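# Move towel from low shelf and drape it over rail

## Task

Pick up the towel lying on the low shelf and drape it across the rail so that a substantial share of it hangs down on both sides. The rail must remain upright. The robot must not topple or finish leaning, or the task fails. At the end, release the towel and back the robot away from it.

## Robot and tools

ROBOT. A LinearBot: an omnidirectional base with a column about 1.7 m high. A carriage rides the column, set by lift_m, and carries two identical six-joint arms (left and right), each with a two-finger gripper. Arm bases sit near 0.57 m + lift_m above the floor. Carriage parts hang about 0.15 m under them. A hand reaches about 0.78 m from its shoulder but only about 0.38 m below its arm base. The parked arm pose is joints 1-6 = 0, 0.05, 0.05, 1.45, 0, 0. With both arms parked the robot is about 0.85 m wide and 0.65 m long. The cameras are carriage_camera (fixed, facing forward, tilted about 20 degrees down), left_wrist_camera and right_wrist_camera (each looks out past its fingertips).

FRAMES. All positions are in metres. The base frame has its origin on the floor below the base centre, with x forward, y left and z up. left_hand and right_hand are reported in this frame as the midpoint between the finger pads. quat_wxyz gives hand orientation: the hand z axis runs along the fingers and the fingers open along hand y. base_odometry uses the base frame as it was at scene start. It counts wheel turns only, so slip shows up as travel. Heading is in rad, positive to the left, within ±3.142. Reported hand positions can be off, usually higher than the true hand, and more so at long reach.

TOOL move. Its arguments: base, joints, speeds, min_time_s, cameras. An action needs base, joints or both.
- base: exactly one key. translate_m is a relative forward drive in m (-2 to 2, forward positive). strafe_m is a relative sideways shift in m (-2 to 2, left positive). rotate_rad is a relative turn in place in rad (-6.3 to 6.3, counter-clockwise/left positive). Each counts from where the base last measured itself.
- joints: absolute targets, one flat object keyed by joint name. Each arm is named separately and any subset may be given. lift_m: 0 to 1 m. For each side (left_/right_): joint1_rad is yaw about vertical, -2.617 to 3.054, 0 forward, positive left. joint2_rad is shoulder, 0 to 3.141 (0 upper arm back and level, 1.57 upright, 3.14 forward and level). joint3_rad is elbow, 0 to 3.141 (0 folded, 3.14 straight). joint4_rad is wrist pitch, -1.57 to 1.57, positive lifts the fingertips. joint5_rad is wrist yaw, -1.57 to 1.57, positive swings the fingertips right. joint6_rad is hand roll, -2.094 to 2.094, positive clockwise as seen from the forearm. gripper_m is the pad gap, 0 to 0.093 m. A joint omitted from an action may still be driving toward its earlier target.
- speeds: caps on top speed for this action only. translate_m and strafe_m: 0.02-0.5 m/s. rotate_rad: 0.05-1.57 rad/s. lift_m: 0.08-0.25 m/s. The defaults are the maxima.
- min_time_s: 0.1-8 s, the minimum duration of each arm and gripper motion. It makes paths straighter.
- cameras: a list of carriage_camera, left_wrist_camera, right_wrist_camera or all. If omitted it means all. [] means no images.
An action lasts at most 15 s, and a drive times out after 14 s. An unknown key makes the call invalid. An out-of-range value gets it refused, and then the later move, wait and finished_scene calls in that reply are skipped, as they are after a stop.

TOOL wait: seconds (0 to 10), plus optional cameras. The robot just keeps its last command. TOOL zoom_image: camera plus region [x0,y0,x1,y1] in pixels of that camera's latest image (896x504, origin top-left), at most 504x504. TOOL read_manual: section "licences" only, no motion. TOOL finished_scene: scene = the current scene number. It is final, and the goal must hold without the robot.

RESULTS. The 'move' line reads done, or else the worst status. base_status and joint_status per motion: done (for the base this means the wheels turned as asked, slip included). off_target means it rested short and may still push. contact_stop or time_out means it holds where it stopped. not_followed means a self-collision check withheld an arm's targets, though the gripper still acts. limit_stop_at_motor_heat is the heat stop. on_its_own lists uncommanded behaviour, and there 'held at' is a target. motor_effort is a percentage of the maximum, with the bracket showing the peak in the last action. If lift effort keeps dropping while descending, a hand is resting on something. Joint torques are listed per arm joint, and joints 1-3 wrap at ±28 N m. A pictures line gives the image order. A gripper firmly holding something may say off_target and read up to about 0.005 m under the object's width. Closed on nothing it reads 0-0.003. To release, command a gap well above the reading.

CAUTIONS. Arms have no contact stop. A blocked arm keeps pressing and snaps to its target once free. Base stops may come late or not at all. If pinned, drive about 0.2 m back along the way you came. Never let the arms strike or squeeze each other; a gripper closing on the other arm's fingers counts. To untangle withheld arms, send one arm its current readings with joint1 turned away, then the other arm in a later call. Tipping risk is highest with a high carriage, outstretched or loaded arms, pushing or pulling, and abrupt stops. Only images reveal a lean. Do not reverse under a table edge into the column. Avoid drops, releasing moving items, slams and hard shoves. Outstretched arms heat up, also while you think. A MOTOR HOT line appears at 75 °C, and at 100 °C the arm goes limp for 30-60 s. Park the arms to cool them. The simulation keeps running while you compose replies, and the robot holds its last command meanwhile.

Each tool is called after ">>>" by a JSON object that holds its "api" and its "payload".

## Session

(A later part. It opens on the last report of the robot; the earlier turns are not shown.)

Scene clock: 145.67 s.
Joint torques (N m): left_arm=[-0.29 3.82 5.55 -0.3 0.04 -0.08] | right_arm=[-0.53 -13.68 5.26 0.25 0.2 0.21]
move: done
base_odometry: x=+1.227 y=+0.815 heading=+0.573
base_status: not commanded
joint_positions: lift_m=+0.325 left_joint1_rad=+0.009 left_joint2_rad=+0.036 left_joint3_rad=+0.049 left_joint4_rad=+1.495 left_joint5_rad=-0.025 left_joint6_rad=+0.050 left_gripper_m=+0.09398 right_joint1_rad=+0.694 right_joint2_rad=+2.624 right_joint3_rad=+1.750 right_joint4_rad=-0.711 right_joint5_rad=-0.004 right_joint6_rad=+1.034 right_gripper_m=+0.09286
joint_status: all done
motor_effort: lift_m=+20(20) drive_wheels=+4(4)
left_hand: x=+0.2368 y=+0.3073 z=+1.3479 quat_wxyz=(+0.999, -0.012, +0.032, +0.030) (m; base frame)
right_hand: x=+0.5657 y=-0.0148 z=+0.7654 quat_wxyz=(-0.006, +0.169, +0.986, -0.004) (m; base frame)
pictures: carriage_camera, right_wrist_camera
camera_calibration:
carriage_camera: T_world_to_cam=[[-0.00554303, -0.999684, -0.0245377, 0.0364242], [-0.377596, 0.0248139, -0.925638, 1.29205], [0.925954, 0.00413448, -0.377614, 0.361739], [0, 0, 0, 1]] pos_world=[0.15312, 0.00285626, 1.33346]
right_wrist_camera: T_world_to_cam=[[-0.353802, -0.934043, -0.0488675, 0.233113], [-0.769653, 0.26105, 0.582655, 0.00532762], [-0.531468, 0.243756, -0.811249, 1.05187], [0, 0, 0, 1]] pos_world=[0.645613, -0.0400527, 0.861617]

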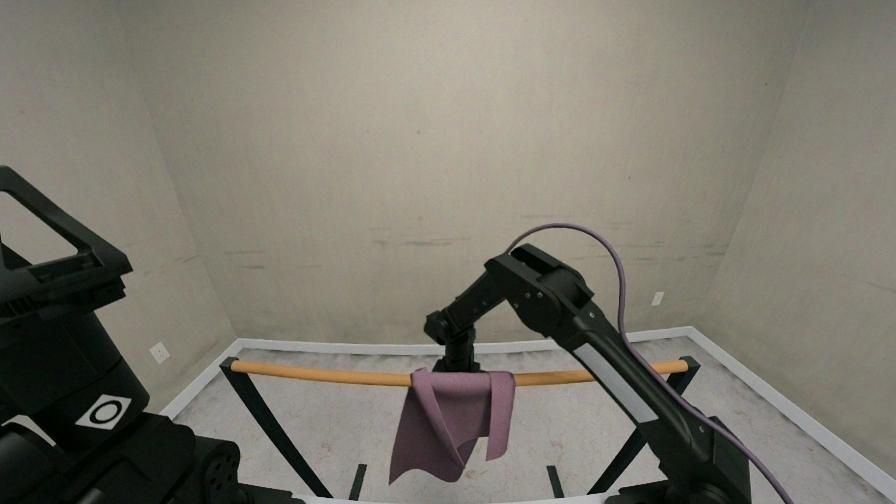

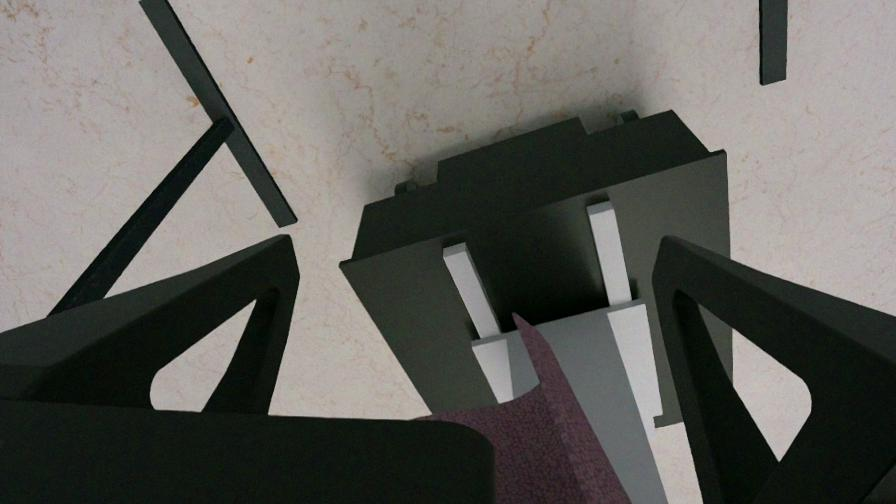

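>>> {"api": "move", "payload": {"joints": {"lift_m": 0.66}, "speeds": {"lift_m": 0.12}, "cameras": ["right_wrist_camera"]}}

>>> {"api": "move", "payload": {"base": {"translate_m": -0.65}, "speeds": {"translate_m": 0.22}, "cameras": []}}

>>> {"api": "move", "payload": {"joints": {"right_joint1_rad": 0, "right_joint2_rad": 0.05, "right_joint3_rad": 0.05, "right_joint4_rad": 1.45, "right_joint5_rad": 0, "right_joint6_rad": 0, "lift_m": 0.3}, "min_time_s": 2, "cameras": ["carriage_camera"]}}

>>> {"api": "zoom_image", "payload": {"camera": "carriage_camera", "region": [330, 220, 570, 400]}}

Scene clock: 153.03 s.
Joint torques (N m): left_arm=[-0.24 3.82 5.53 -0.27 0.07 -0.08] | right_arm=[-0.49 -13.82 5.2 0.25 0.2 0.21]
move: done
base_odometry: x=+1.227 y=+0.815 heading=+0.573
base_status: not commanded
joint_positions: lift_m=+0.660 left_joint1_rad=+0.009 left_joint2_rad=+0.036 left_joint3_rad=+0.049 left_joint4_rad=+1.495 left_joint5_rad=-0.025 left_joint6_rad=+0.050 left_gripper_m=+0.09398 right_joint1_rad=+0.694 right_joint2_rad=+2.626 right_joint3_rad=+1.750 right_joint4_rad=-0.710 right_joint5_rad=-0.004 right_joint6_rad=+1.034 right_gripper_m=+0.09286
joint_status: all done
motor_effort: lift_m=+25(30) drive_wheels=+4(4)
left_hand: x=+0.2368 y=+0.3073 z=+1.6824 quat_wxyz=(+0.999, -0.012, +0.032, +0.030) (m; base frame)
right_hand: x=+0.5656 y=-0.0149 z=+1.0992 quat_wxyz=(-0.006, +0.169, +0.986, -0.004) (m; base frame)
pictures: right_wrist_camera
camera_calibration:
right_wrist_camera: T_world_to_cam=[[-0.35378, -0.934068, -0.048533, 0.248882], [-0.769467, 0.261153, 0.582854, -0.189566], [-0.531751, 0.243547, -0.811126, 1.32266], [0, 0, 0, 1]] pos_world=[0.645513, -0.0401525, 1.19542]

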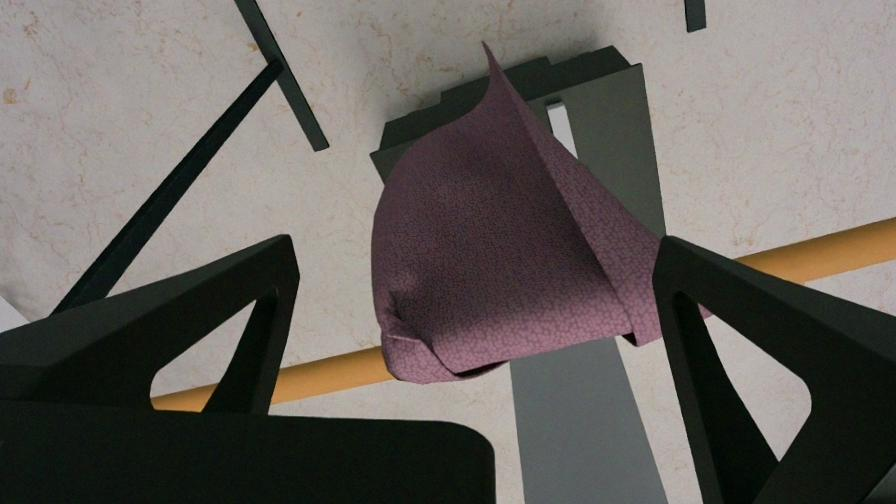

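Scene clock: 157.30 s.
Joint torques (N m): left_arm=[-0.31 3.88 5.6 -0.29 0.05 -0.06] | right_arm=[-0.53 -13.86 5.24 0.24 0.18 0.22]
move: done
base_odometry: x=+0.681 y=+0.463 heading=+0.573
base_status: done
joint_positions: lift_m=+0.660 left_joint1_rad=+0.009 left_joint2_rad=+0.036 left_joint3_rad=+0.049 left_joint4_rad=+1.495 left_joint5_rad=-0.025 left_joint6_rad=+0.050 left_gripper_m=+0.09398 right_joint1_rad=+0.694 right_joint2_rad=+2.626 right_joint3_rad=+1.750 right_joint4_rad=-0.710 right_joint5_rad=-0.003 right_joint6_rad=+1.034 right_gripper_m=+0.09286
joint_status: not commanded
motor_effort: lift_m=+25(25) drive_wheels=-1(11)
left_hand: x=+0.2369 y=+0.3073 z=+1.6824 quat_wxyz=(+0.999, -0.012, +0.032, +0.030) (m; base frame)
right_hand: x=+0.5658 y=-0.0150 z=+1.0992 quat_wxyz=(-0.006, +0.169, +0.986, -0.004) (m; base frame)
pictures: none
No camera images: "cameras" was empty.

Scene clock: 159.73 s.
Joint torques (N m): left_arm=[-0.32 3.86 5.53 -0.29 0.05 -0.08] | right_arm=[-0.9 2.74 4.96 0.07 0.05 -0.06]
move: done
base_odometry: x=+0.681 y=+0.463 heading=+0.573
base_status: not commanded
joint_positions: lift_m=+0.300 left_joint1_rad=+0.009 left_joint2_rad=+0.036 left_joint3_rad=+0.049 left_joint4_rad=+1.495 left_joint5_rad=-0.025 left_joint6_rad=+0.050 left_gripper_m=+0.09398 right_joint1_rad=+0.007 right_joint2_rad=+0.061 right_joint3_rad=+0.059 right_joint4_rad=+1.433 right_joint5_rad=+0.001 right_joint6_rad=+0.017 right_gripper_m=+0.09288
joint_status: all done
motor_effort: lift_m=+20(20) drive_wheels=+0(2)
left_hand: x=+0.2369 y=+0.3073 z=+1.3229 quat_wxyz=(+0.999, -0.012, +0.032, +0.030) (m; base frame)
right_hand: x=+0.2565 y=-0.3028 z=+1.3241 quat_wxyz=(+0.998, +0.001, +0.069, +0.012) (m; base frame)
pictures: carriage_camera
camera_calibration:
carriage_camera: T_world_to_cam=[[-0.00554303, -0.999684, -0.0245377, 0.0358107], [-0.377596, 0.0248139, -0.925638, 1.26891], [0.925954, 0.00413448, -0.377614, 0.352299], [0, 0, 0, 1]] pos_world=[0.15312, 0.00285626, 1.30846]

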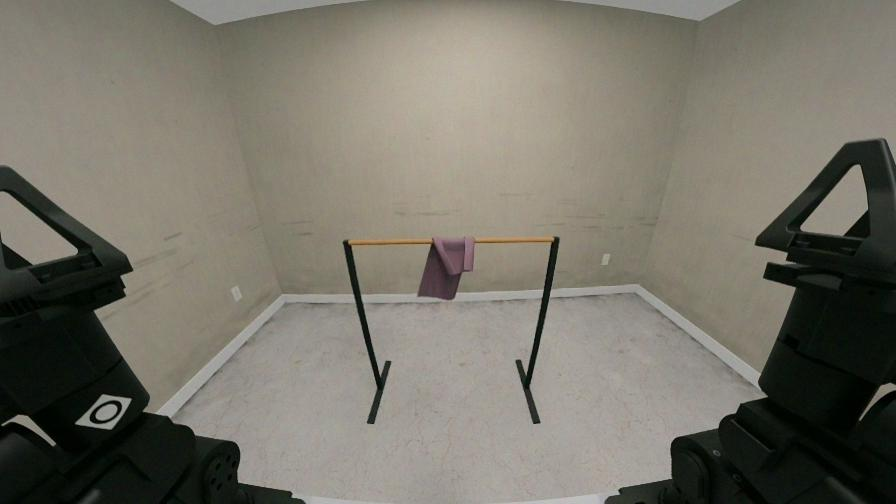

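Scaled by 2.100 from the camera's 896x504 image, which has a finer 1280x720 frame.

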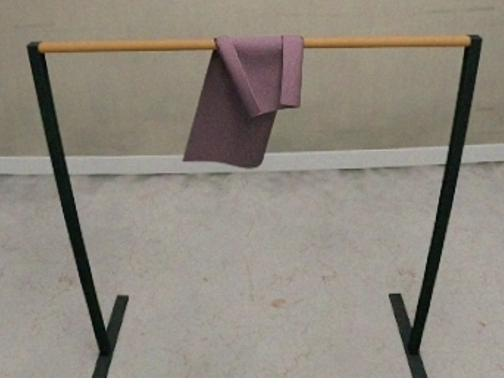

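>>> {"api": "zoom_image", "payload": {"camera": "carriage_camera", "region": [400, 225, 500, 310]}}

Scaled by 5.040 from the camera's 896x504 image, which has a finer 1280x720 frame.

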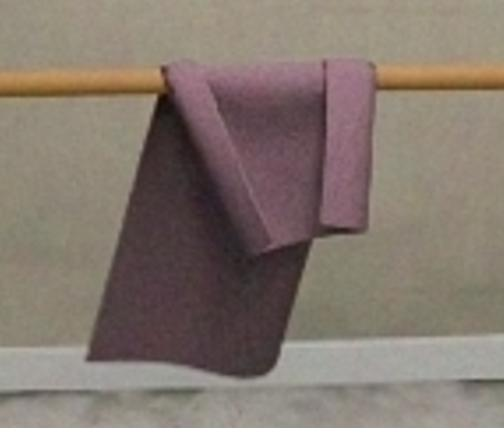

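>>> {"api": "move", "payload": {"base": {"translate_m": 0.3}, "joints": {"lift_m": 0.0}, "speeds": {"translate_m": 0.25}, "cameras": ["carriage_camera"]}}

>>> {"api": "zoom_image", "payload": {"camera": "carriage_camera", "region": [370, 200, 530, 340]}}

Scene clock: 185.17 s.
Joint torques (N m): left_arm=[-0.36 3.84 5.56 -0.3 0.07 -0.07] | right_arm=[-0.77 3.02 5.71 -0.02 0.07 -0.11]
move: done
base_odometry: x=+0.933 y=+0.626 heading=+0.574
base_status: done
joint_positions: lift_m=+0.003 left_joint1_rad=+0.009 left_joint2_rad=+0.036 left_joint3_rad=+0.049 left_joint4_rad=+1.495 left_joint5_rad=-0.025 left_joint6_rad=+0.050 left_gripper_m=+0.09398 right_joint1_rad=+0.006 right_joint2_rad=+0.059 right_joint3_rad=+0.051 right_joint4_rad=+1.441 right_joint5_rad=+0.001 right_joint6_rad=+0.015 right_gripper_m=+0.09288
joint_status: all done
joint sent to its limit — lift_m, lower limit.
motor_effort: lift_m=+20(20) drive_wheels=-3(10)
left_hand: x=+0.2369 y=+0.3073 z=+1.0258 quat_wxyz=(+0.999, -0.012, +0.032, +0.030) (m; base frame)
right_hand: x=+0.2565 y=-0.3029 z=+1.0251 quat_wxyz=(+0.998, +0.001, +0.069, +0.010) (m; base frame)
pictures: carriage_camera
camera_calibration:
carriage_camera: T_world_to_cam=[[-0.00554303, -0.999684, -0.0245377, 0.0285206], [-0.377596, 0.0248139, -0.925638, 0.993902], [0.925954, 0.00413448, -0.377614, 0.24011], [0, 0, 0, 1]] pos_world=[0.15312, 0.00285626, 1.01136]

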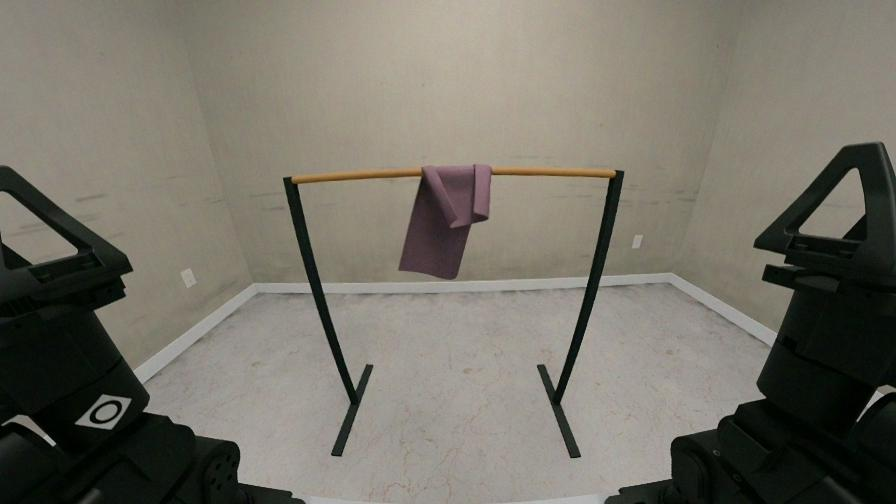

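Scaled by 3.150 from the camera's 896x504 image, which has a finer 1280x720 frame.

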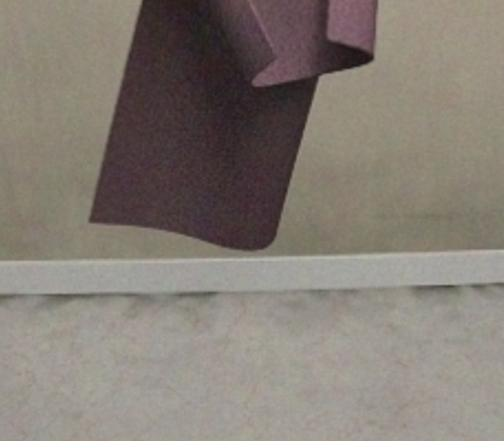

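>>> {"api": "zoom_image", "payload": {"camera": "carriage_camera", "region": [385, 155, 505, 290]}}

Scaled by 3.733 from the camera's 896x504 image, which has a finer 1280x720 frame.

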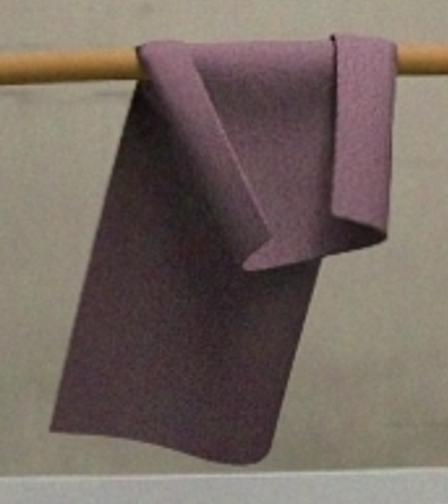

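>>> {"api": "move", "payload": {"cameras": ["carriage_camera"]}}

Scene clock: 204.17 s.
Joint torques (N m): left_arm=[-0.28 3.81 5.48 -0.29 0.07 -0.07] | right_arm=[-0.79 2.86 5.7 -0.03 0.06 -0.1]
base_odometry: x=+0.933 y=+0.626 heading=+0.574
base_status: done
joint_positions: lift_m=+0.003 left_joint1_rad=+0.009 left_joint2_rad=+0.036 left_joint3_rad=+0.049 left_joint4_rad=+1.495 left_joint5_rad=-0.025 left_joint6_rad=+0.050 left_gripper_m=+0.09398 right_joint1_rad=+0.006 right_joint2_rad=+0.059 right_joint3_rad=+0.051 right_joint4_rad=+1.441 right_joint5_rad=+0.001 right_joint6_rad=+0.015 right_gripper_m=+0.09288
joint_status: all done
joint sent to its limit — lift_m, lower limit.
motor_effort: lift_m=+20(20) drive_wheels=-3(10)
left_hand: x=+0.2369 y=+0.3073 z=+1.0258 quat_wxyz=(+0.999, -0.012, +0.032, +0.030) (m; base frame)
right_hand: x=+0.2565 y=-0.3029 z=+1.0251 quat_wxyz=(+0.998, +0.001, +0.069, +0.010) (m; base frame)
pictures: carriage_camera
camera_calibration:
carriage_camera: T_world_to_cam=[[-0.00554303, -0.999684, -0.0245377, 0.0285206], [-0.377596, 0.0248139, -0.925638, 0.993902], [0.925954, 0.00413448, -0.377614, 0.24011], [0, 0, 0, 1]] pos_world=[0.15312, 0.00285626, 1.01136]

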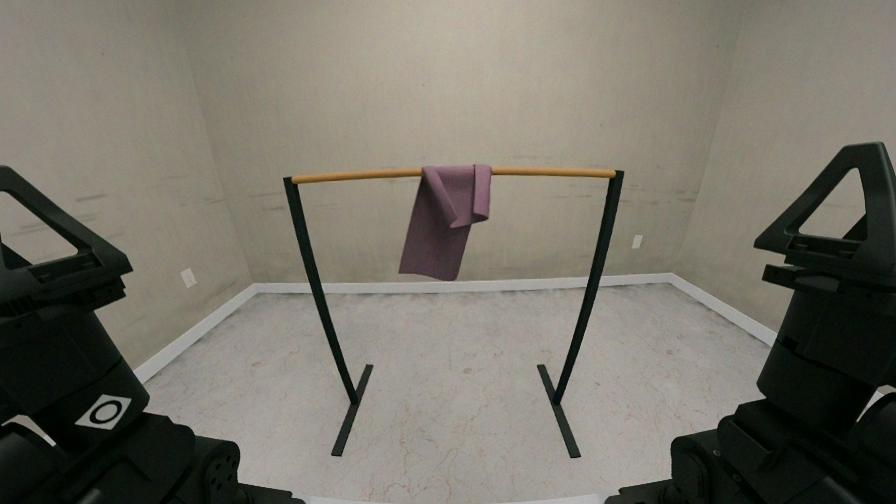

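>>> {"api": "zoom_image", "payload": {"camera": "carriage_camera", "region": [380, 150, 520, 290]}}

Scaled by 3.600 from the camera's 896x504 image, which has a finer 1280x720 frame.

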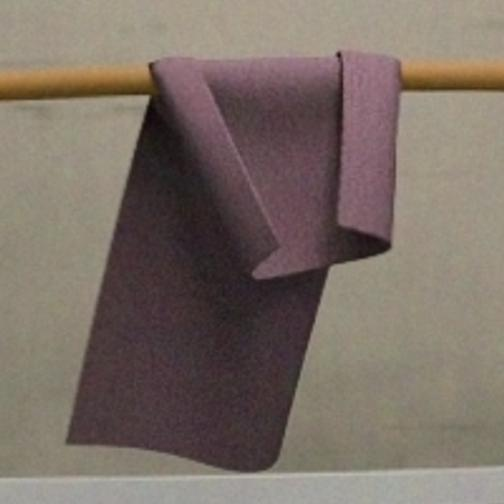

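>>> {"api": "move", "payload": {"base": {"translate_m": -0.1}, "joints": {"right_joint1_rad": 0.32, "right_joint2_rad": 2.333, "right_joint3_rad": 1.362, "right_joint4_rad": 1.521, "right_joint5_rad": 0, "right_joint6_rad": 1.57, "right_gripper_m": 0.093}, "min_time_s": 3, "speeds": {"translate_m": 0.15}, "cameras": ["carriage_camera", "right_wrist_camera"]}}

Scene clock: 239.10 s.
Joint torques (N m): left_arm=[-0.25 3.89 5.53 -0.29 0.06 -0.08] | right_arm=[0.34 -11.47 7.75 1.68 0.01 0.18]
move: done
base_odometry: x=+0.849 y=+0.572 heading=+0.573
base_status: done
joint_positions: lift_m=+0.003 left_joint1_rad=+0.009 left_joint2_rad=+0.036 left_joint3_rad=+0.049 left_joint4_rad=+1.494 left_joint5_rad=-0.025 left_joint6_rad=+0.050 left_gripper_m=+0.09398 right_joint1_rad=+0.315 right_joint2_rad=+2.309 right_joint3_rad=+1.343 right_joint4_rad=+1.510 right_joint5_rad=+0.001 right_joint6_rad=+1.553 right_gripper_m=+0.09290
joint_status: all done
motor_effort: lift_m=+20(20) drive_wheels=-5(11)
left_hand: x=+0.2370 y=+0.3073 z=+1.0258 quat_wxyz=(+0.999, -0.012, +0.032, +0.030) (m; base frame)
right_hand: x=+0.7883 y=-0.1185 z=+0.8634 quat_wxyz=(+0.519, +0.285, +0.399, +0.700) (m; base frame)
pictures: carriage_camera, right_wrist_camera
camera_calibration:
carriage_camera: T_world_to_cam=[[-0.00554303, -0.999684, -0.0245377, 0.0285206], [-0.377596, 0.0248139, -0.925638, 0.993902], [0.925954, 0.00413448, -0.377614, 0.24011], [0, 0, 0, 1]] pos_world=[0.15312, 0.00285626, 1.01136]
right_wrist_camera: T_world_to_cam=[[0.538944, 0.179421, -0.823011, 0.316377], [-0.704271, 0.631987, -0.323411, 0.921289], [0.462106, 0.753924, 0.466966, -0.551512], [0, 0, 0, 1]] pos_world=[0.733185, -0.22321, 0.815874]

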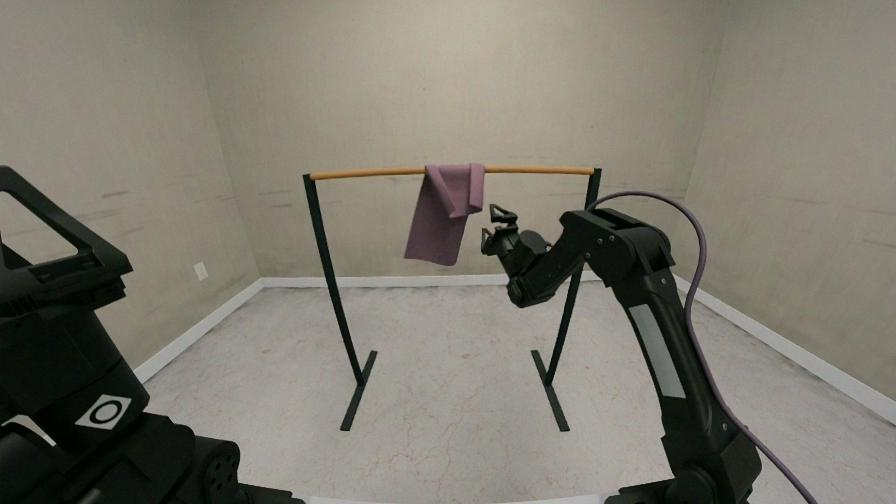

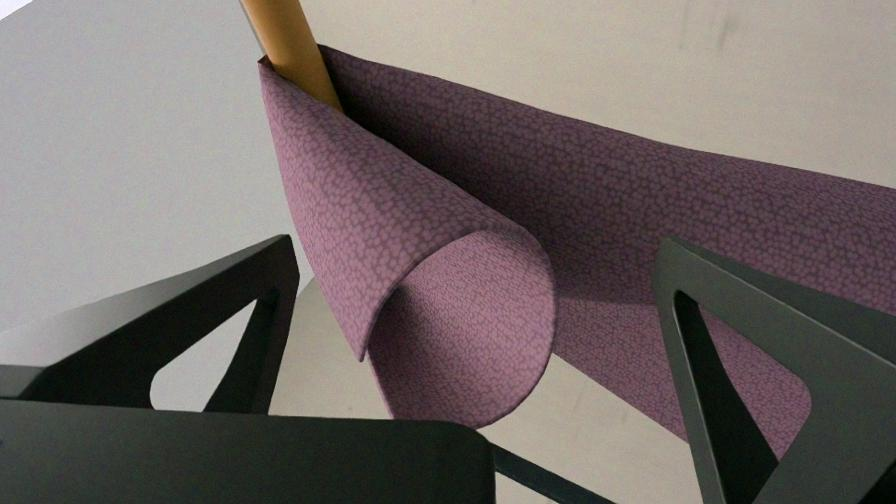

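>>> {"api": "move", "payload": {"joints": {"right_joint1_rad": 0.355, "right_joint2_rad": 2.242, "right_joint3_rad": 1.187, "right_joint4_rad": 1.55, "right_joint5_rad": 0, "right_joint6_rad": 1.57}, "min_time_s": 1, "cameras": ["carriage_camera", "right_wrist_camera"]}}

Scene clock: 271.53 s.
Joint torques (N m): left_arm=[-0.32 3.89 5.53 -0.26 0.04 -0.06] | right_arm=[0.36 -16.28 4.92 1.79 0.03 0.12]
move: done
base_odometry: x=+0.849 y=+0.572 heading=+0.573
base_status: not commanded
joint_positions: lift_m=+0.003 left_joint1_rad=+0.009 left_joint2_rad=+0.036 left_joint3_rad=+0.049 left_joint4_rad=+1.494 left_joint5_rad=-0.025 left_joint6_rad=+0.050 left_gripper_m=+0.09398 right_joint1_rad=+0.349 right_joint2_rad=+2.278 right_joint3_rad=+1.198 right_joint4_rad=+1.541 right_joint5_rad=+0.001 right_joint6_rad=+1.554 right_gripper_m=+0.09290
joint_status: all done
motor_effort: lift_m=+20(20) drive_wheels=-5(5)
left_hand: x=+0.2370 y=+0.3073 z=+1.0258 quat_wxyz=(+0.999, -0.012, +0.032, +0.030) (m; base frame)
right_hand: x=+0.7661 y=-0.1047 z=+0.8298 quat_wxyz=(+0.493, +0.299, +0.434, +0.692) (m; base frame)
pictures: carriage_camera, right_wrist_camera
camera_calibration:
carriage_camera: T_world_to_cam=[[-0.00554303, -0.999684, -0.0245377, 0.0285206], [-0.377596, 0.0248139, -0.925638, 0.993902], [0.925954, 0.00413448, -0.377614, 0.24011], [0, 0, 0, 1]] pos_world=[0.15312, 0.00285626, 1.01136]
right_wrist_camera: T_world_to_cam=[[0.46463, 0.174789, -0.868083, 0.391984], [-0.75019, 0.598537, -0.281014, 0.882644], [0.470462, 0.781794, 0.409223, -0.491424], [0, 0, 0, 1]] pos_world=[0.711219, -0.212617, 0.789411]

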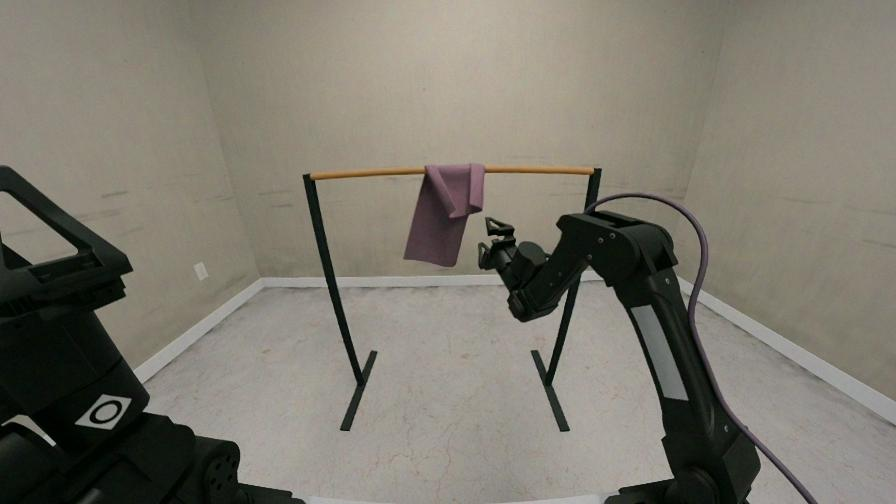

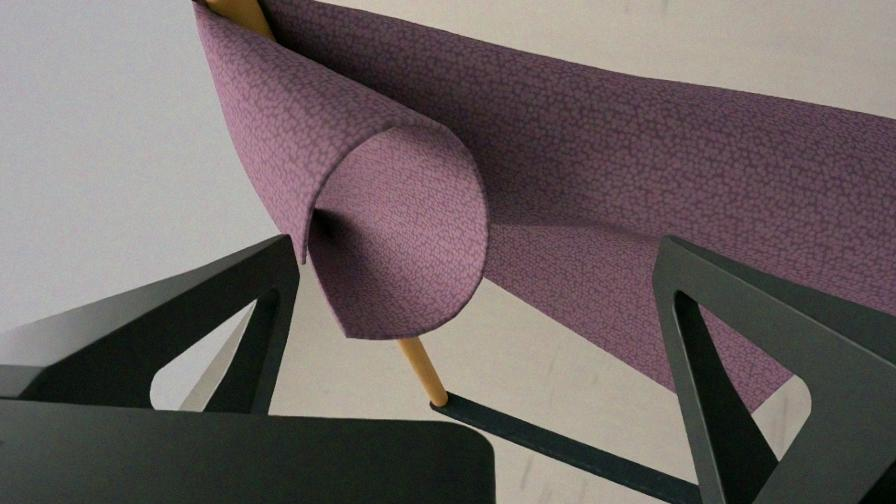

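>>> {"api": "move", "payload": {"joints": {"right_joint1_rad": 0.35, "right_joint2_rad": 2.343, "right_joint3_rad": 1.633, "right_joint4_rad": 1.209, "right_joint5_rad": 0, "right_joint6_rad": 1.57}, "min_time_s": 2, "cameras": ["carriage_camera", "right_wrist_camera"]}}

Scene clock: 303.90 s.
Joint torques (N m): left_arm=[-0.31 3.9 5.48 -0.28 0.04 -0.08] | right_arm=[-0.05 -12.08 8.84 1.4 0.02 0.16]
move: done
base_odometry: x=+0.849 y=+0.572 heading=+0.573
base_status: not commanded
joint_positions: lift_m=+0.003 left_joint1_rad=+0.009 left_joint2_rad=+0.036 left_joint3_rad=+0.049 left_joint4_rad=+1.494 left_joint5_rad=-0.025 left_joint6_rad=+0.050 left_gripper_m=+0.09398 right_joint1_rad=+0.349 right_joint2_rad=+2.314 right_joint3_rad=+1.612 right_joint4_rad=+1.230 right_joint5_rad=+0.001 right_joint6_rad=+1.554 right_gripper_m=+0.09290
joint_status: all done
motor_effort: lift_m=+20(20) drive_wheels=-5(5)
left_hand: x=+0.2370 y=+0.3073 z=+1.0258 quat_wxyz=(+0.999, -0.012, +0.032, +0.030) (m; base frame)
right_hand: x=+0.8194 y=-0.0854 z=+0.9136 quat_wxyz=(+0.504, +0.283, +0.410, +0.706) (m; base frame)
pictures: carriage_camera, right_wrist_camera
camera_calibration:
carriage_camera: T_world_to_cam=[[-0.00554303, -0.999684, -0.0245377, 0.0285206], [-0.377596, 0.0248139, -0.925638, 0.993902], [0.925954, 0.00413448, -0.377614, 0.24011], [0, 0, 0, 1]] pos_world=[0.15312, 0.00285626, 1.01136]
right_wrist_camera: T_world_to_cam=[[0.518594, 0.194351, -0.832639, 0.361683], [-0.731305, 0.605383, -0.314174, 0.949903], [0.443006, 0.771841, 0.456078, -0.587161], [0, 0, 0, 1]] pos_world=[0.767218, -0.192153, 0.867377]

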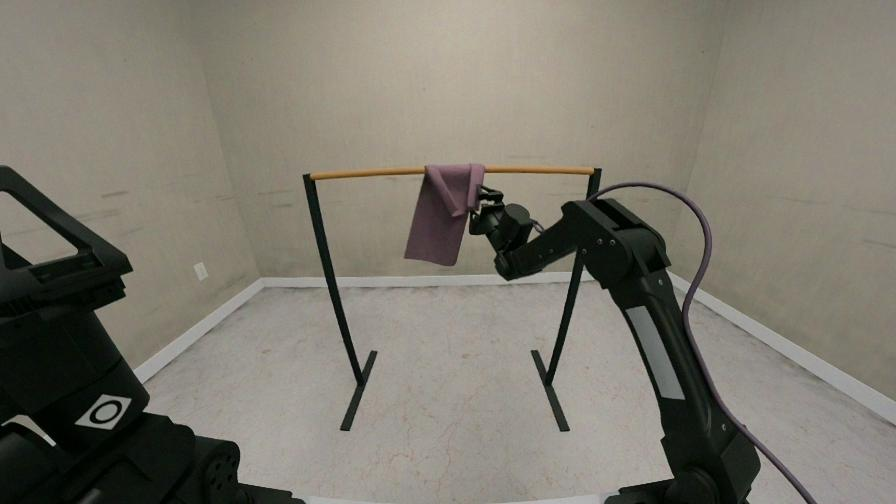

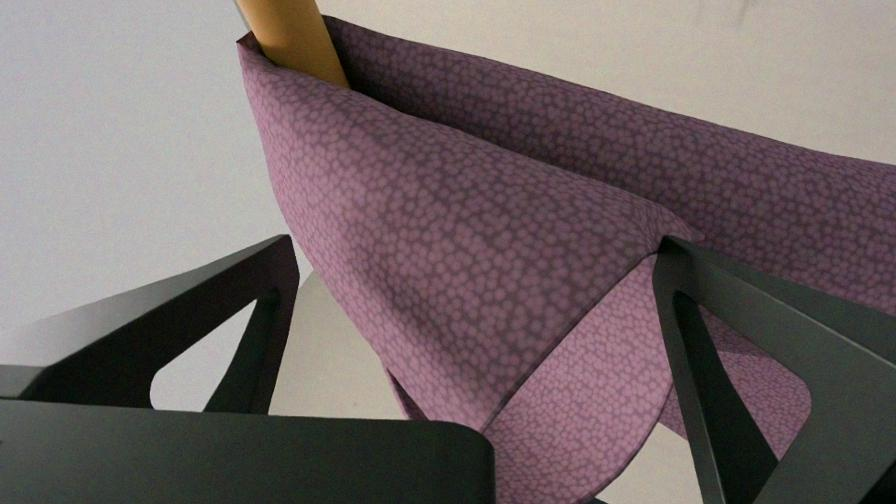

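>>> {"api": "zoom_image", "payload": {"camera": "right_wrist_camera", "region": [560, 150, 860, 490]}}

>>> {"api": "zoom_image", "payload": {"camera": "carriage_camera", "region": [400, 150, 540, 290]}}

Scaled by 1.482 from the camera's 896x504 image, which has a finer 1280x720 frame.

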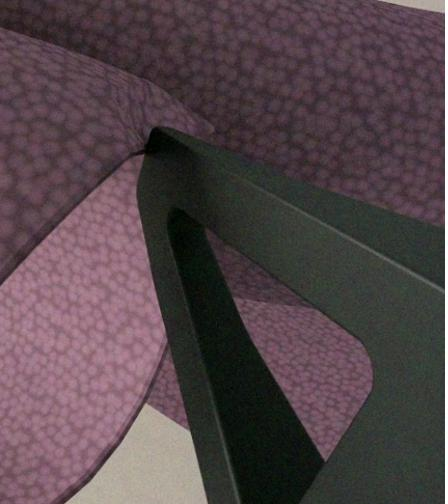

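Scaled by 3.600 from the camera's 896x504 image, which has a finer 1280x720 frame.

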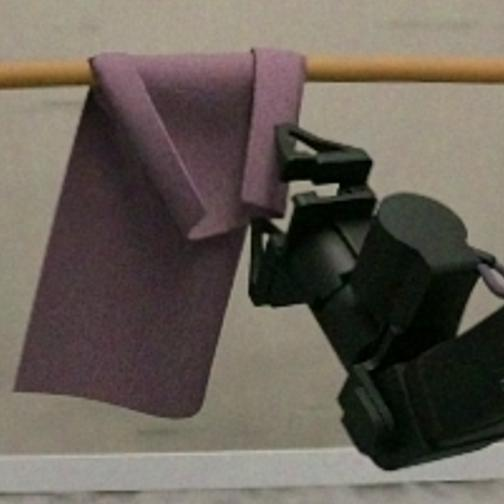

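>>> {"api": "move", "payload": {"joints": {"right_gripper_m": 0.0}, "min_time_s": 1.2, "cameras": ["carriage_camera", "right_wrist_camera"]}}

Scene clock: 317.23 s.
Joint torques (N m): left_arm=[-0.34 3.89 5.56 -0.31 0.05 -0.07] | right_arm=[-0.12 -12.1 8.84 1.43 0 0.15]
move: done
base_odometry: x=+0.849 y=+0.572 heading=+0.573
base_status: not commanded
joint_positions: lift_m=+0.003 left_joint1_rad=+0.009 left_joint2_rad=+0.036 left_joint3_rad=+0.049 left_joint4_rad=+1.494 left_joint5_rad=-0.025 left_joint6_rad=+0.050 left_gripper_m=+0.09398 right_joint1_rad=+0.349 right_joint2_rad=+2.314 right_joint3_rad=+1.612 right_joint4_rad=+1.228 right_joint5_rad=+0.001 right_joint6_rad=+1.555 right_gripper_m=+0.00205
joint_status: all done
motor_effort: lift_m=+20(20) drive_wheels=-5(5)
left_hand: x=+0.2370 y=+0.3073 z=+1.0258 quat_wxyz=(+0.999, -0.012, +0.032, +0.030) (m; base frame)
right_hand: x=+0.8197 y=-0.0853 z=+0.9132 quat_wxyz=(+0.503, +0.283, +0.411, +0.706) (m; base frame)
pictures: carriage_camera, right_wrist_camera
camera_calibration:
carriage_camera: T_world_to_cam=[[-0.00554303, -0.999684, -0.0245377, 0.0285206], [-0.377596, 0.0248139, -0.925638, 0.993902], [0.925954, 0.00413448, -0.377614, 0.24011], [0, 0, 0, 1]] pos_world=[0.15312, 0.00285626, 1.01136]
right_wrist_camera: T_world_to_cam=[[0.516855, 0.194546, -0.833675, 0.363594], [-0.73214, 0.605141, -0.312691, 0.949267], [0.443658, 0.771982, 0.455204, -0.58683], [0, 0, 0, 1]] pos_world=[0.767423, -0.192153, 0.867074]

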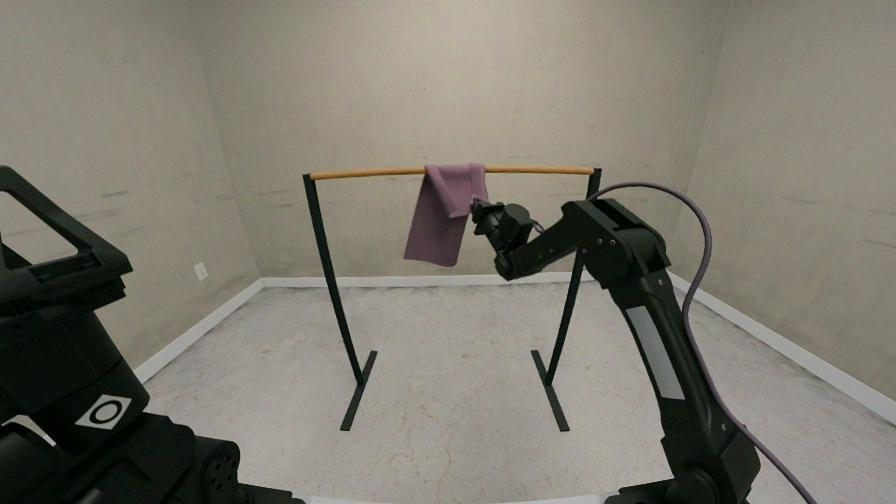

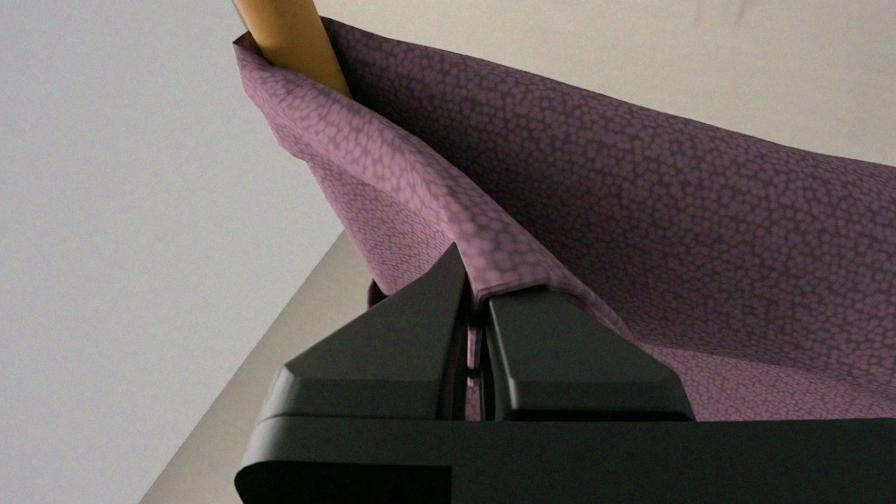

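>>> {"api": "move", "payload": {"joints": {"right_joint1_rad": 0.35, "right_joint2_rad": 2.445, "right_joint3_rad": 1.497, "right_joint4_rad": 1.449, "right_joint5_rad": 0, "right_joint6_rad": 1.57, "right_gripper_m": 0.0}, "min_time_s": 2.5, "cameras": ["carriage_camera", "right_wrist_camera"]}}

>>> {"api": "zoom_image", "payload": {"camera": "carriage_camera", "region": [400, 150, 540, 290]}}

Scene clock: 325.73 s.
Joint torques (N m): left_arm=[-0.29 3.92 5.5 -0.28 0.05 -0.08] | right_arm=[-0.09 -11.66 5.35 1.56 0.01 0.12]
move: done
base_odometry: x=+0.849 y=+0.572 heading=+0.573
base_status: not commanded
joint_positions: lift_m=+0.003 left_joint1_rad=+0.009 left_joint2_rad=+0.036 left_joint3_rad=+0.049 left_joint4_rad=+1.494 left_joint5_rad=-0.025 left_joint6_rad=+0.050 left_gripper_m=+0.09398 right_joint1_rad=+0.349 right_joint2_rad=+2.411 right_joint3_rad=+1.511 right_joint4_rad=+1.452 right_joint5_rad=+0.001 right_joint6_rad=+1.555 right_gripper_m=+0.00205
joint_status: all done
motor_effort: lift_m=+20(20) drive_wheels=-5(5)
left_hand: x=+0.2370 y=+0.3073 z=+1.0258 quat_wxyz=(+0.999, -0.012, +0.032, +0.030) (m; base frame)
right_hand: x=+0.8086 y=-0.0893 z=+0.8581 quat_wxyz=(+0.507, +0.277, +0.402, +0.711) (m; base frame)
pictures: carriage_camera, right_wrist_camera
camera_calibration:
carriage_camera: T_world_to_cam=[[-0.00554303, -0.999684, -0.0245377, 0.0285206], [-0.377596, 0.0248139, -0.925638, 0.993902], [0.925954, 0.00413448, -0.377614, 0.24011], [0, 0, 0, 1]] pos_world=[0.15312, 0.00285626, 1.01136]
right_wrist_camera: T_world_to_cam=[[0.536701, 0.2017, -0.81931, 0.296468], [-0.724474, 0.607919, -0.324918, 0.930927], [0.432539, 0.767953, 0.472397, -0.559877], [0, 0, 0, 1]] pos_world=[0.757485, -0.195767, 0.809859]

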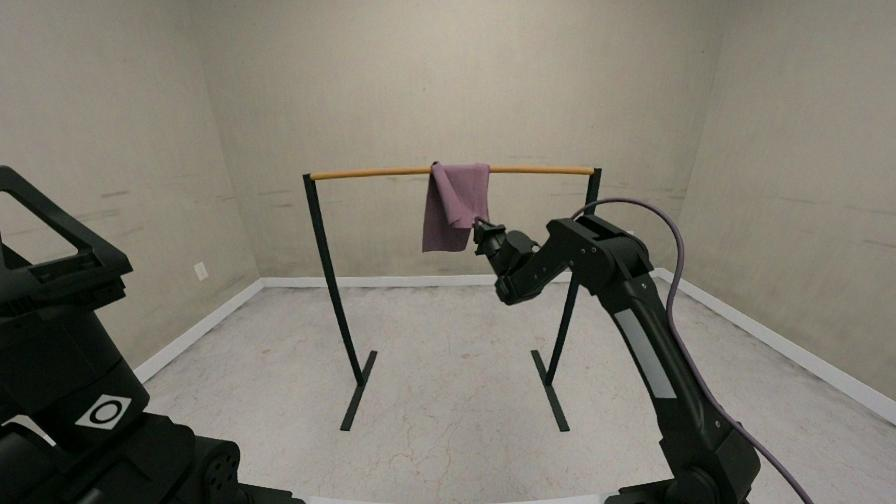

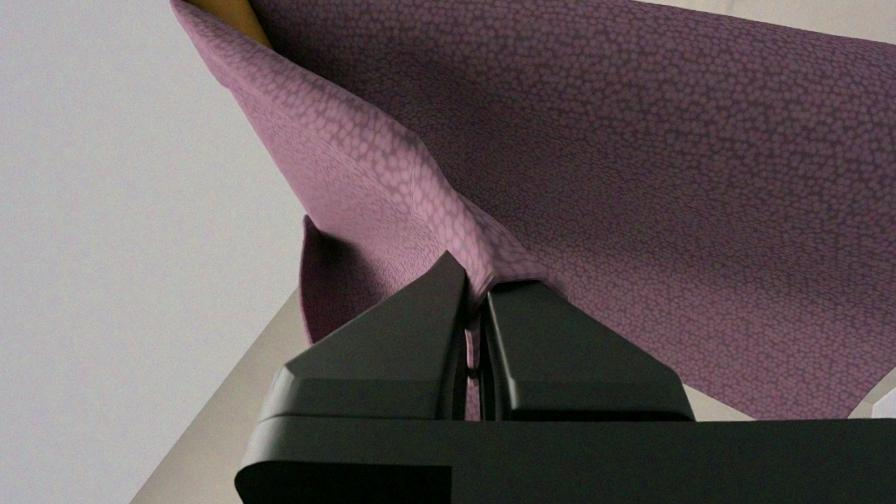

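Scaled by 3.600 from the camera's 896x504 image, which has a finer 1280x720 frame.

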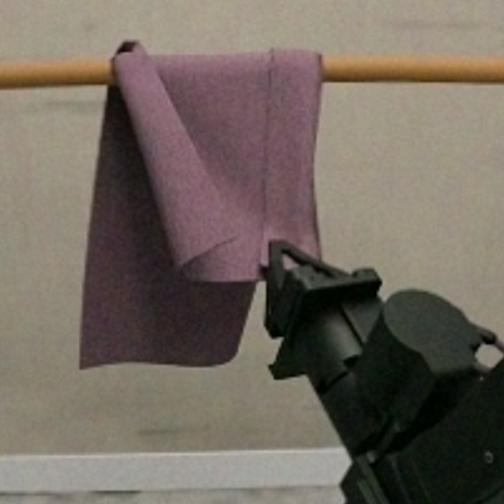

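>>> {"api": "move", "payload": {"joints": {"right_gripper_m": 0.06}, "min_time_s": 1.5, "cameras": ["right_wrist_camera"]}}

>>> {"api": "move", "payload": {"joints": {"right_joint1_rad": 0.35, "right_joint2_rad": 2.148, "right_joint3_rad": 1.008, "right_joint4_rad": 1.49, "right_joint5_rad": 0, "right_joint6_rad": 1.57}, "min_time_s": 2, "cameras": ["carriage_camera", "right_wrist_camera"]}}

>>> {"api": "zoom_image", "payload": {"camera": "carriage_camera", "region": [400, 150, 540, 290]}}

Scene clock: 335.23 s.
Joint torques (N m): left_arm=[-0.32 3.9 5.48 -0.28 0.04 -0.09] | right_arm=[-0.13 -12.15 5.57 1.58 0.02 0.14]
move: done
base_odometry: x=+0.849 y=+0.572 heading=+0.573
base_status: not commanded
joint_positions: lift_m=+0.003 left_joint1_rad=+0.009 left_joint2_rad=+0.036 left_joint3_rad=+0.049 left_joint4_rad=+1.494 left_joint5_rad=-0.025 left_joint6_rad=+0.050 left_gripper_m=+0.09398 right_joint1_rad=+0.349 right_joint2_rad=+2.417 right_joint3_rad=+1.506 right_joint4_rad=+1.452 right_joint5_rad=+0.001 right_joint6_rad=+1.555 right_gripper_m=+0.05988
joint_status: all done
motor_effort: lift_m=+20(20) drive_wheels=-5(5)
left_hand: x=+0.2370 y=+0.3073 z=+1.0258 quat_wxyz=(+0.999, -0.012, +0.032, +0.030) (m; base frame)
right_hand: x=+0.8093 y=-0.0891 z=+0.8527 quat_wxyz=(+0.505, +0.280, +0.405, +0.709) (m; base frame)
pictures: right_wrist_camera
camera_calibration:
right_wrist_camera: T_world_to_cam=[[0.528756, 0.198856, -0.825151, 0.302735], [-0.727598, 0.606789, -0.320012, 0.927721], [0.437056, 0.769586, 0.465531, -0.555455], [0, 0, 0, 1]] pos_world=[0.757701, -0.195661, 0.805265]

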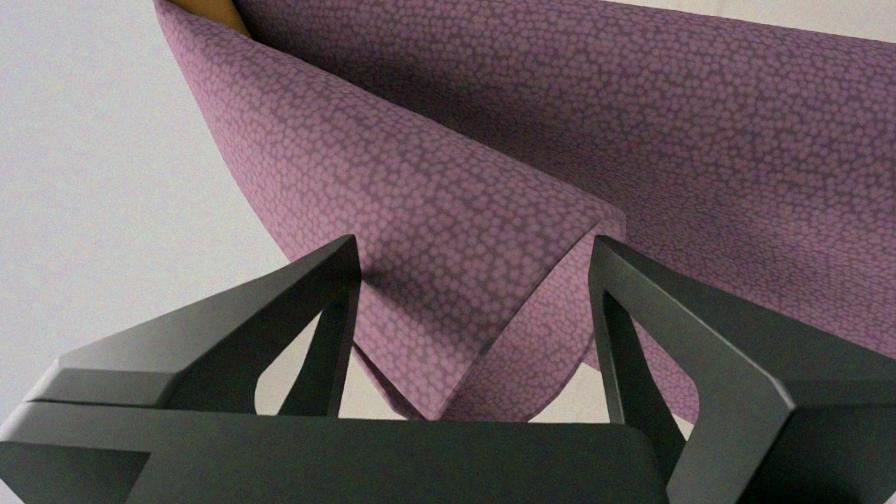

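Scene clock: 337.53 s.
Joint torques (N m): left_arm=[-0.29 3.89 5.48 -0.28 0.06 -0.08] | right_arm=[-0.14 -15.25 4.66 1.94 0.03 0.13]
move: done
base_odometry: x=+0.849 y=+0.572 heading=+0.573
base_status: not commanded
joint_positions: lift_m=+0.003 left_joint1_rad=+0.009 left_joint2_rad=+0.036 left_joint3_rad=+0.049 left_joint4_rad=+1.494 left_joint5_rad=-0.025 left_joint6_rad=+0.050 left_gripper_m=+0.09398 right_joint1_rad=+0.349 right_joint2_rad=+2.184 right_joint3_rad=+1.017 right_joint4_rad=+1.481 right_joint5_rad=+0.001 right_joint6_rad=+1.555 right_gripper_m=+0.05988
joint_status: all done
motor_effort: lift_m=+20(20) drive_wheels=-5(5)
left_hand: x=+0.2370 y=+0.3073 z=+1.0258 quat_wxyz=(+0.999, -0.012, +0.032, +0.030) (m; base frame)
right_hand: x=+0.7446 y=-0.1126 z=+0.7980 quat_wxyz=(+0.470, +0.334, +0.484, +0.659) (m; base frame)
pictures: carriage_camera, right_wrist_camera
camera_calibration:
carriage_camera: T_world_to_cam=[[-0.00554303, -0.999684, -0.0245377, 0.0285206], [-0.377596, 0.0248139, -0.925638, 0.993902], [0.925954, 0.00413448, -0.377614, 0.24011], [0, 0, 0, 1]] pos_world=[0.15312, 0.00285626, 1.01136]
right_wrist_camera: T_world_to_cam=[[0.340607, 0.130454, -0.931112, 0.513495], [-0.783812, 0.586335, -0.204574, 0.824911], [0.519256, 0.799495, 0.301961, -0.410917], [0, 0, 0, 1]] pos_world=[0.685046, -0.222136, 0.770958]

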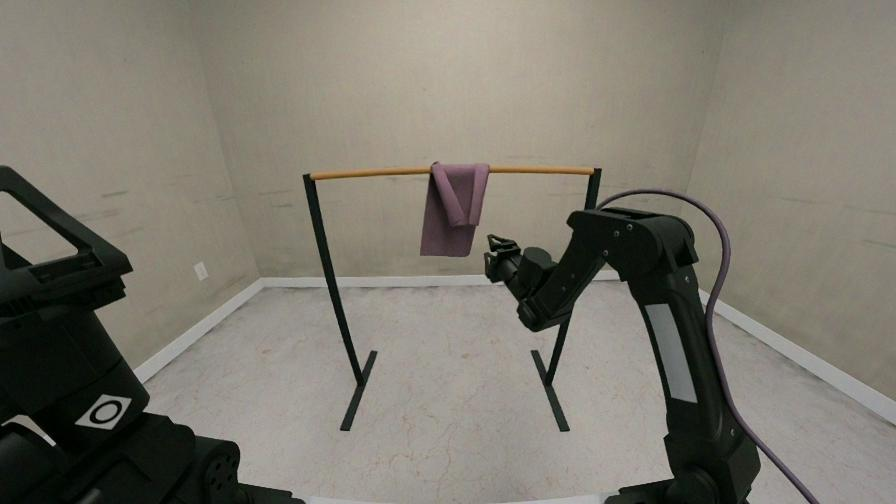

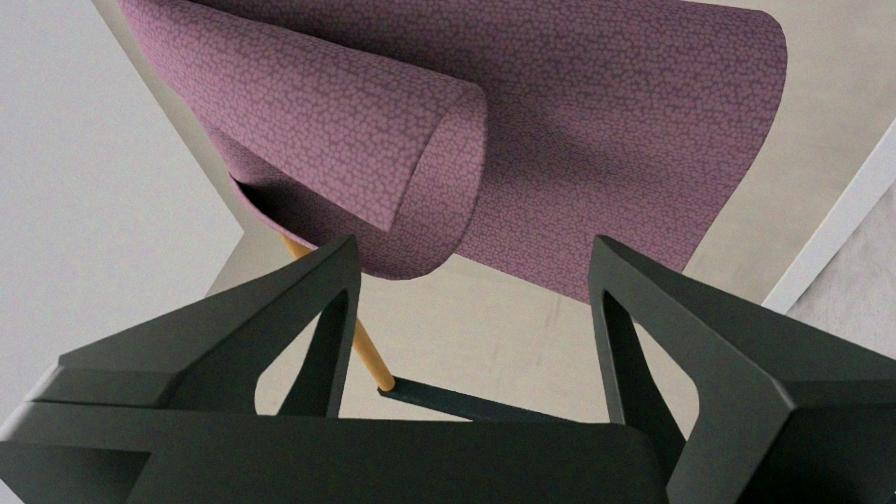

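Scaled by 3.600 from the camera's 896x504 image, which has a finer 1280x720 frame.

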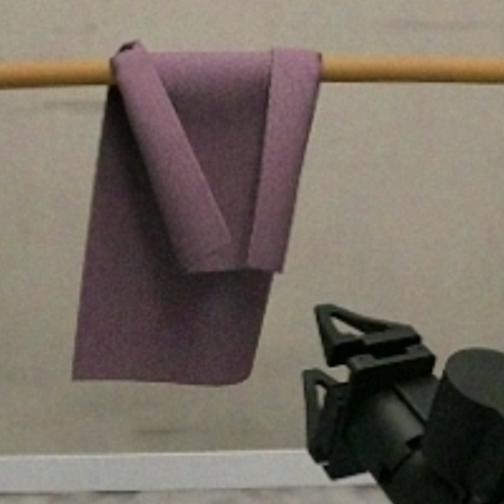

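>>> {"api": "move", "payload": {"base": {"translate_m": -0.2}, "joints": {"right_joint1_rad": 0, "right_joint2_rad": 0.05, "right_joint3_rad": 0.05, "right_joint4_rad": 1.45, "right_joint5_rad": 0, "right_joint6_rad": 0}, "min_time_s": 2.5, "speeds": {"translate_m": 0.2}, "cameras": ["carriage_camera"]}}

Scene clock: 343.10 s.
Joint torques (N m): left_arm=[-0.28 3.93 5.59 -0.28 0.05 -0.08] | right_arm=[-0.81 2.73 4.97 -0.32 0.05 -0.1]
move: done
base_odometry: x=+0.681 y=+0.463 heading=+0.573
base_status: done
joint_positions: lift_m=+0.003 left_joint1_rad=+0.009 left_joint2_rad=+0.036 left_joint3_rad=+0.049 left_joint4_rad=+1.494 left_joint5_rad=-0.025 left_joint6_rad=+0.050 left_gripper_m=+0.09398 right_joint1_rad=+0.007 right_joint2_rad=+0.062 right_joint3_rad=+0.059 right_joint4_rad=+1.465 right_joint5_rad=+0.001 right_joint6_rad=+0.017 right_gripper_m=+0.05989
joint_status: all done
motor_effort: lift_m=+20(20) drive_wheels=+0(12)
left_hand: x=+0.2370 y=+0.3073 z=+1.0258 quat_wxyz=(+0.999, -0.012, +0.032, +0.030) (m; base frame)
right_hand: x=+0.2492 y=-0.3029 z=+1.0279 quat_wxyz=(+0.998, +0.001, +0.054, +0.012) (m; base frame)
pictures: carriage_camera
camera_calibration:
carriage_camera: T_world_to_cam=[[-0.00554303, -0.999684, -0.0245377, 0.0285206], [-0.377596, 0.0248139, -0.925638, 0.993902], [0.925954, 0.00413448, -0.377614, 0.24011], [0, 0, 0, 1]] pos_world=[0.15312, 0.00285626, 1.01136]

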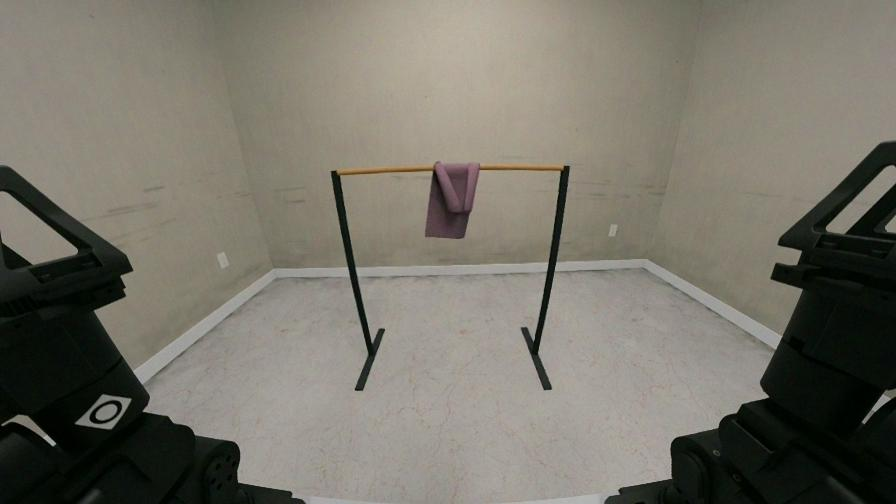

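>>> {"api": "finished_scene", "payload": {"scene": 2}}

The scene is finished: the task was done.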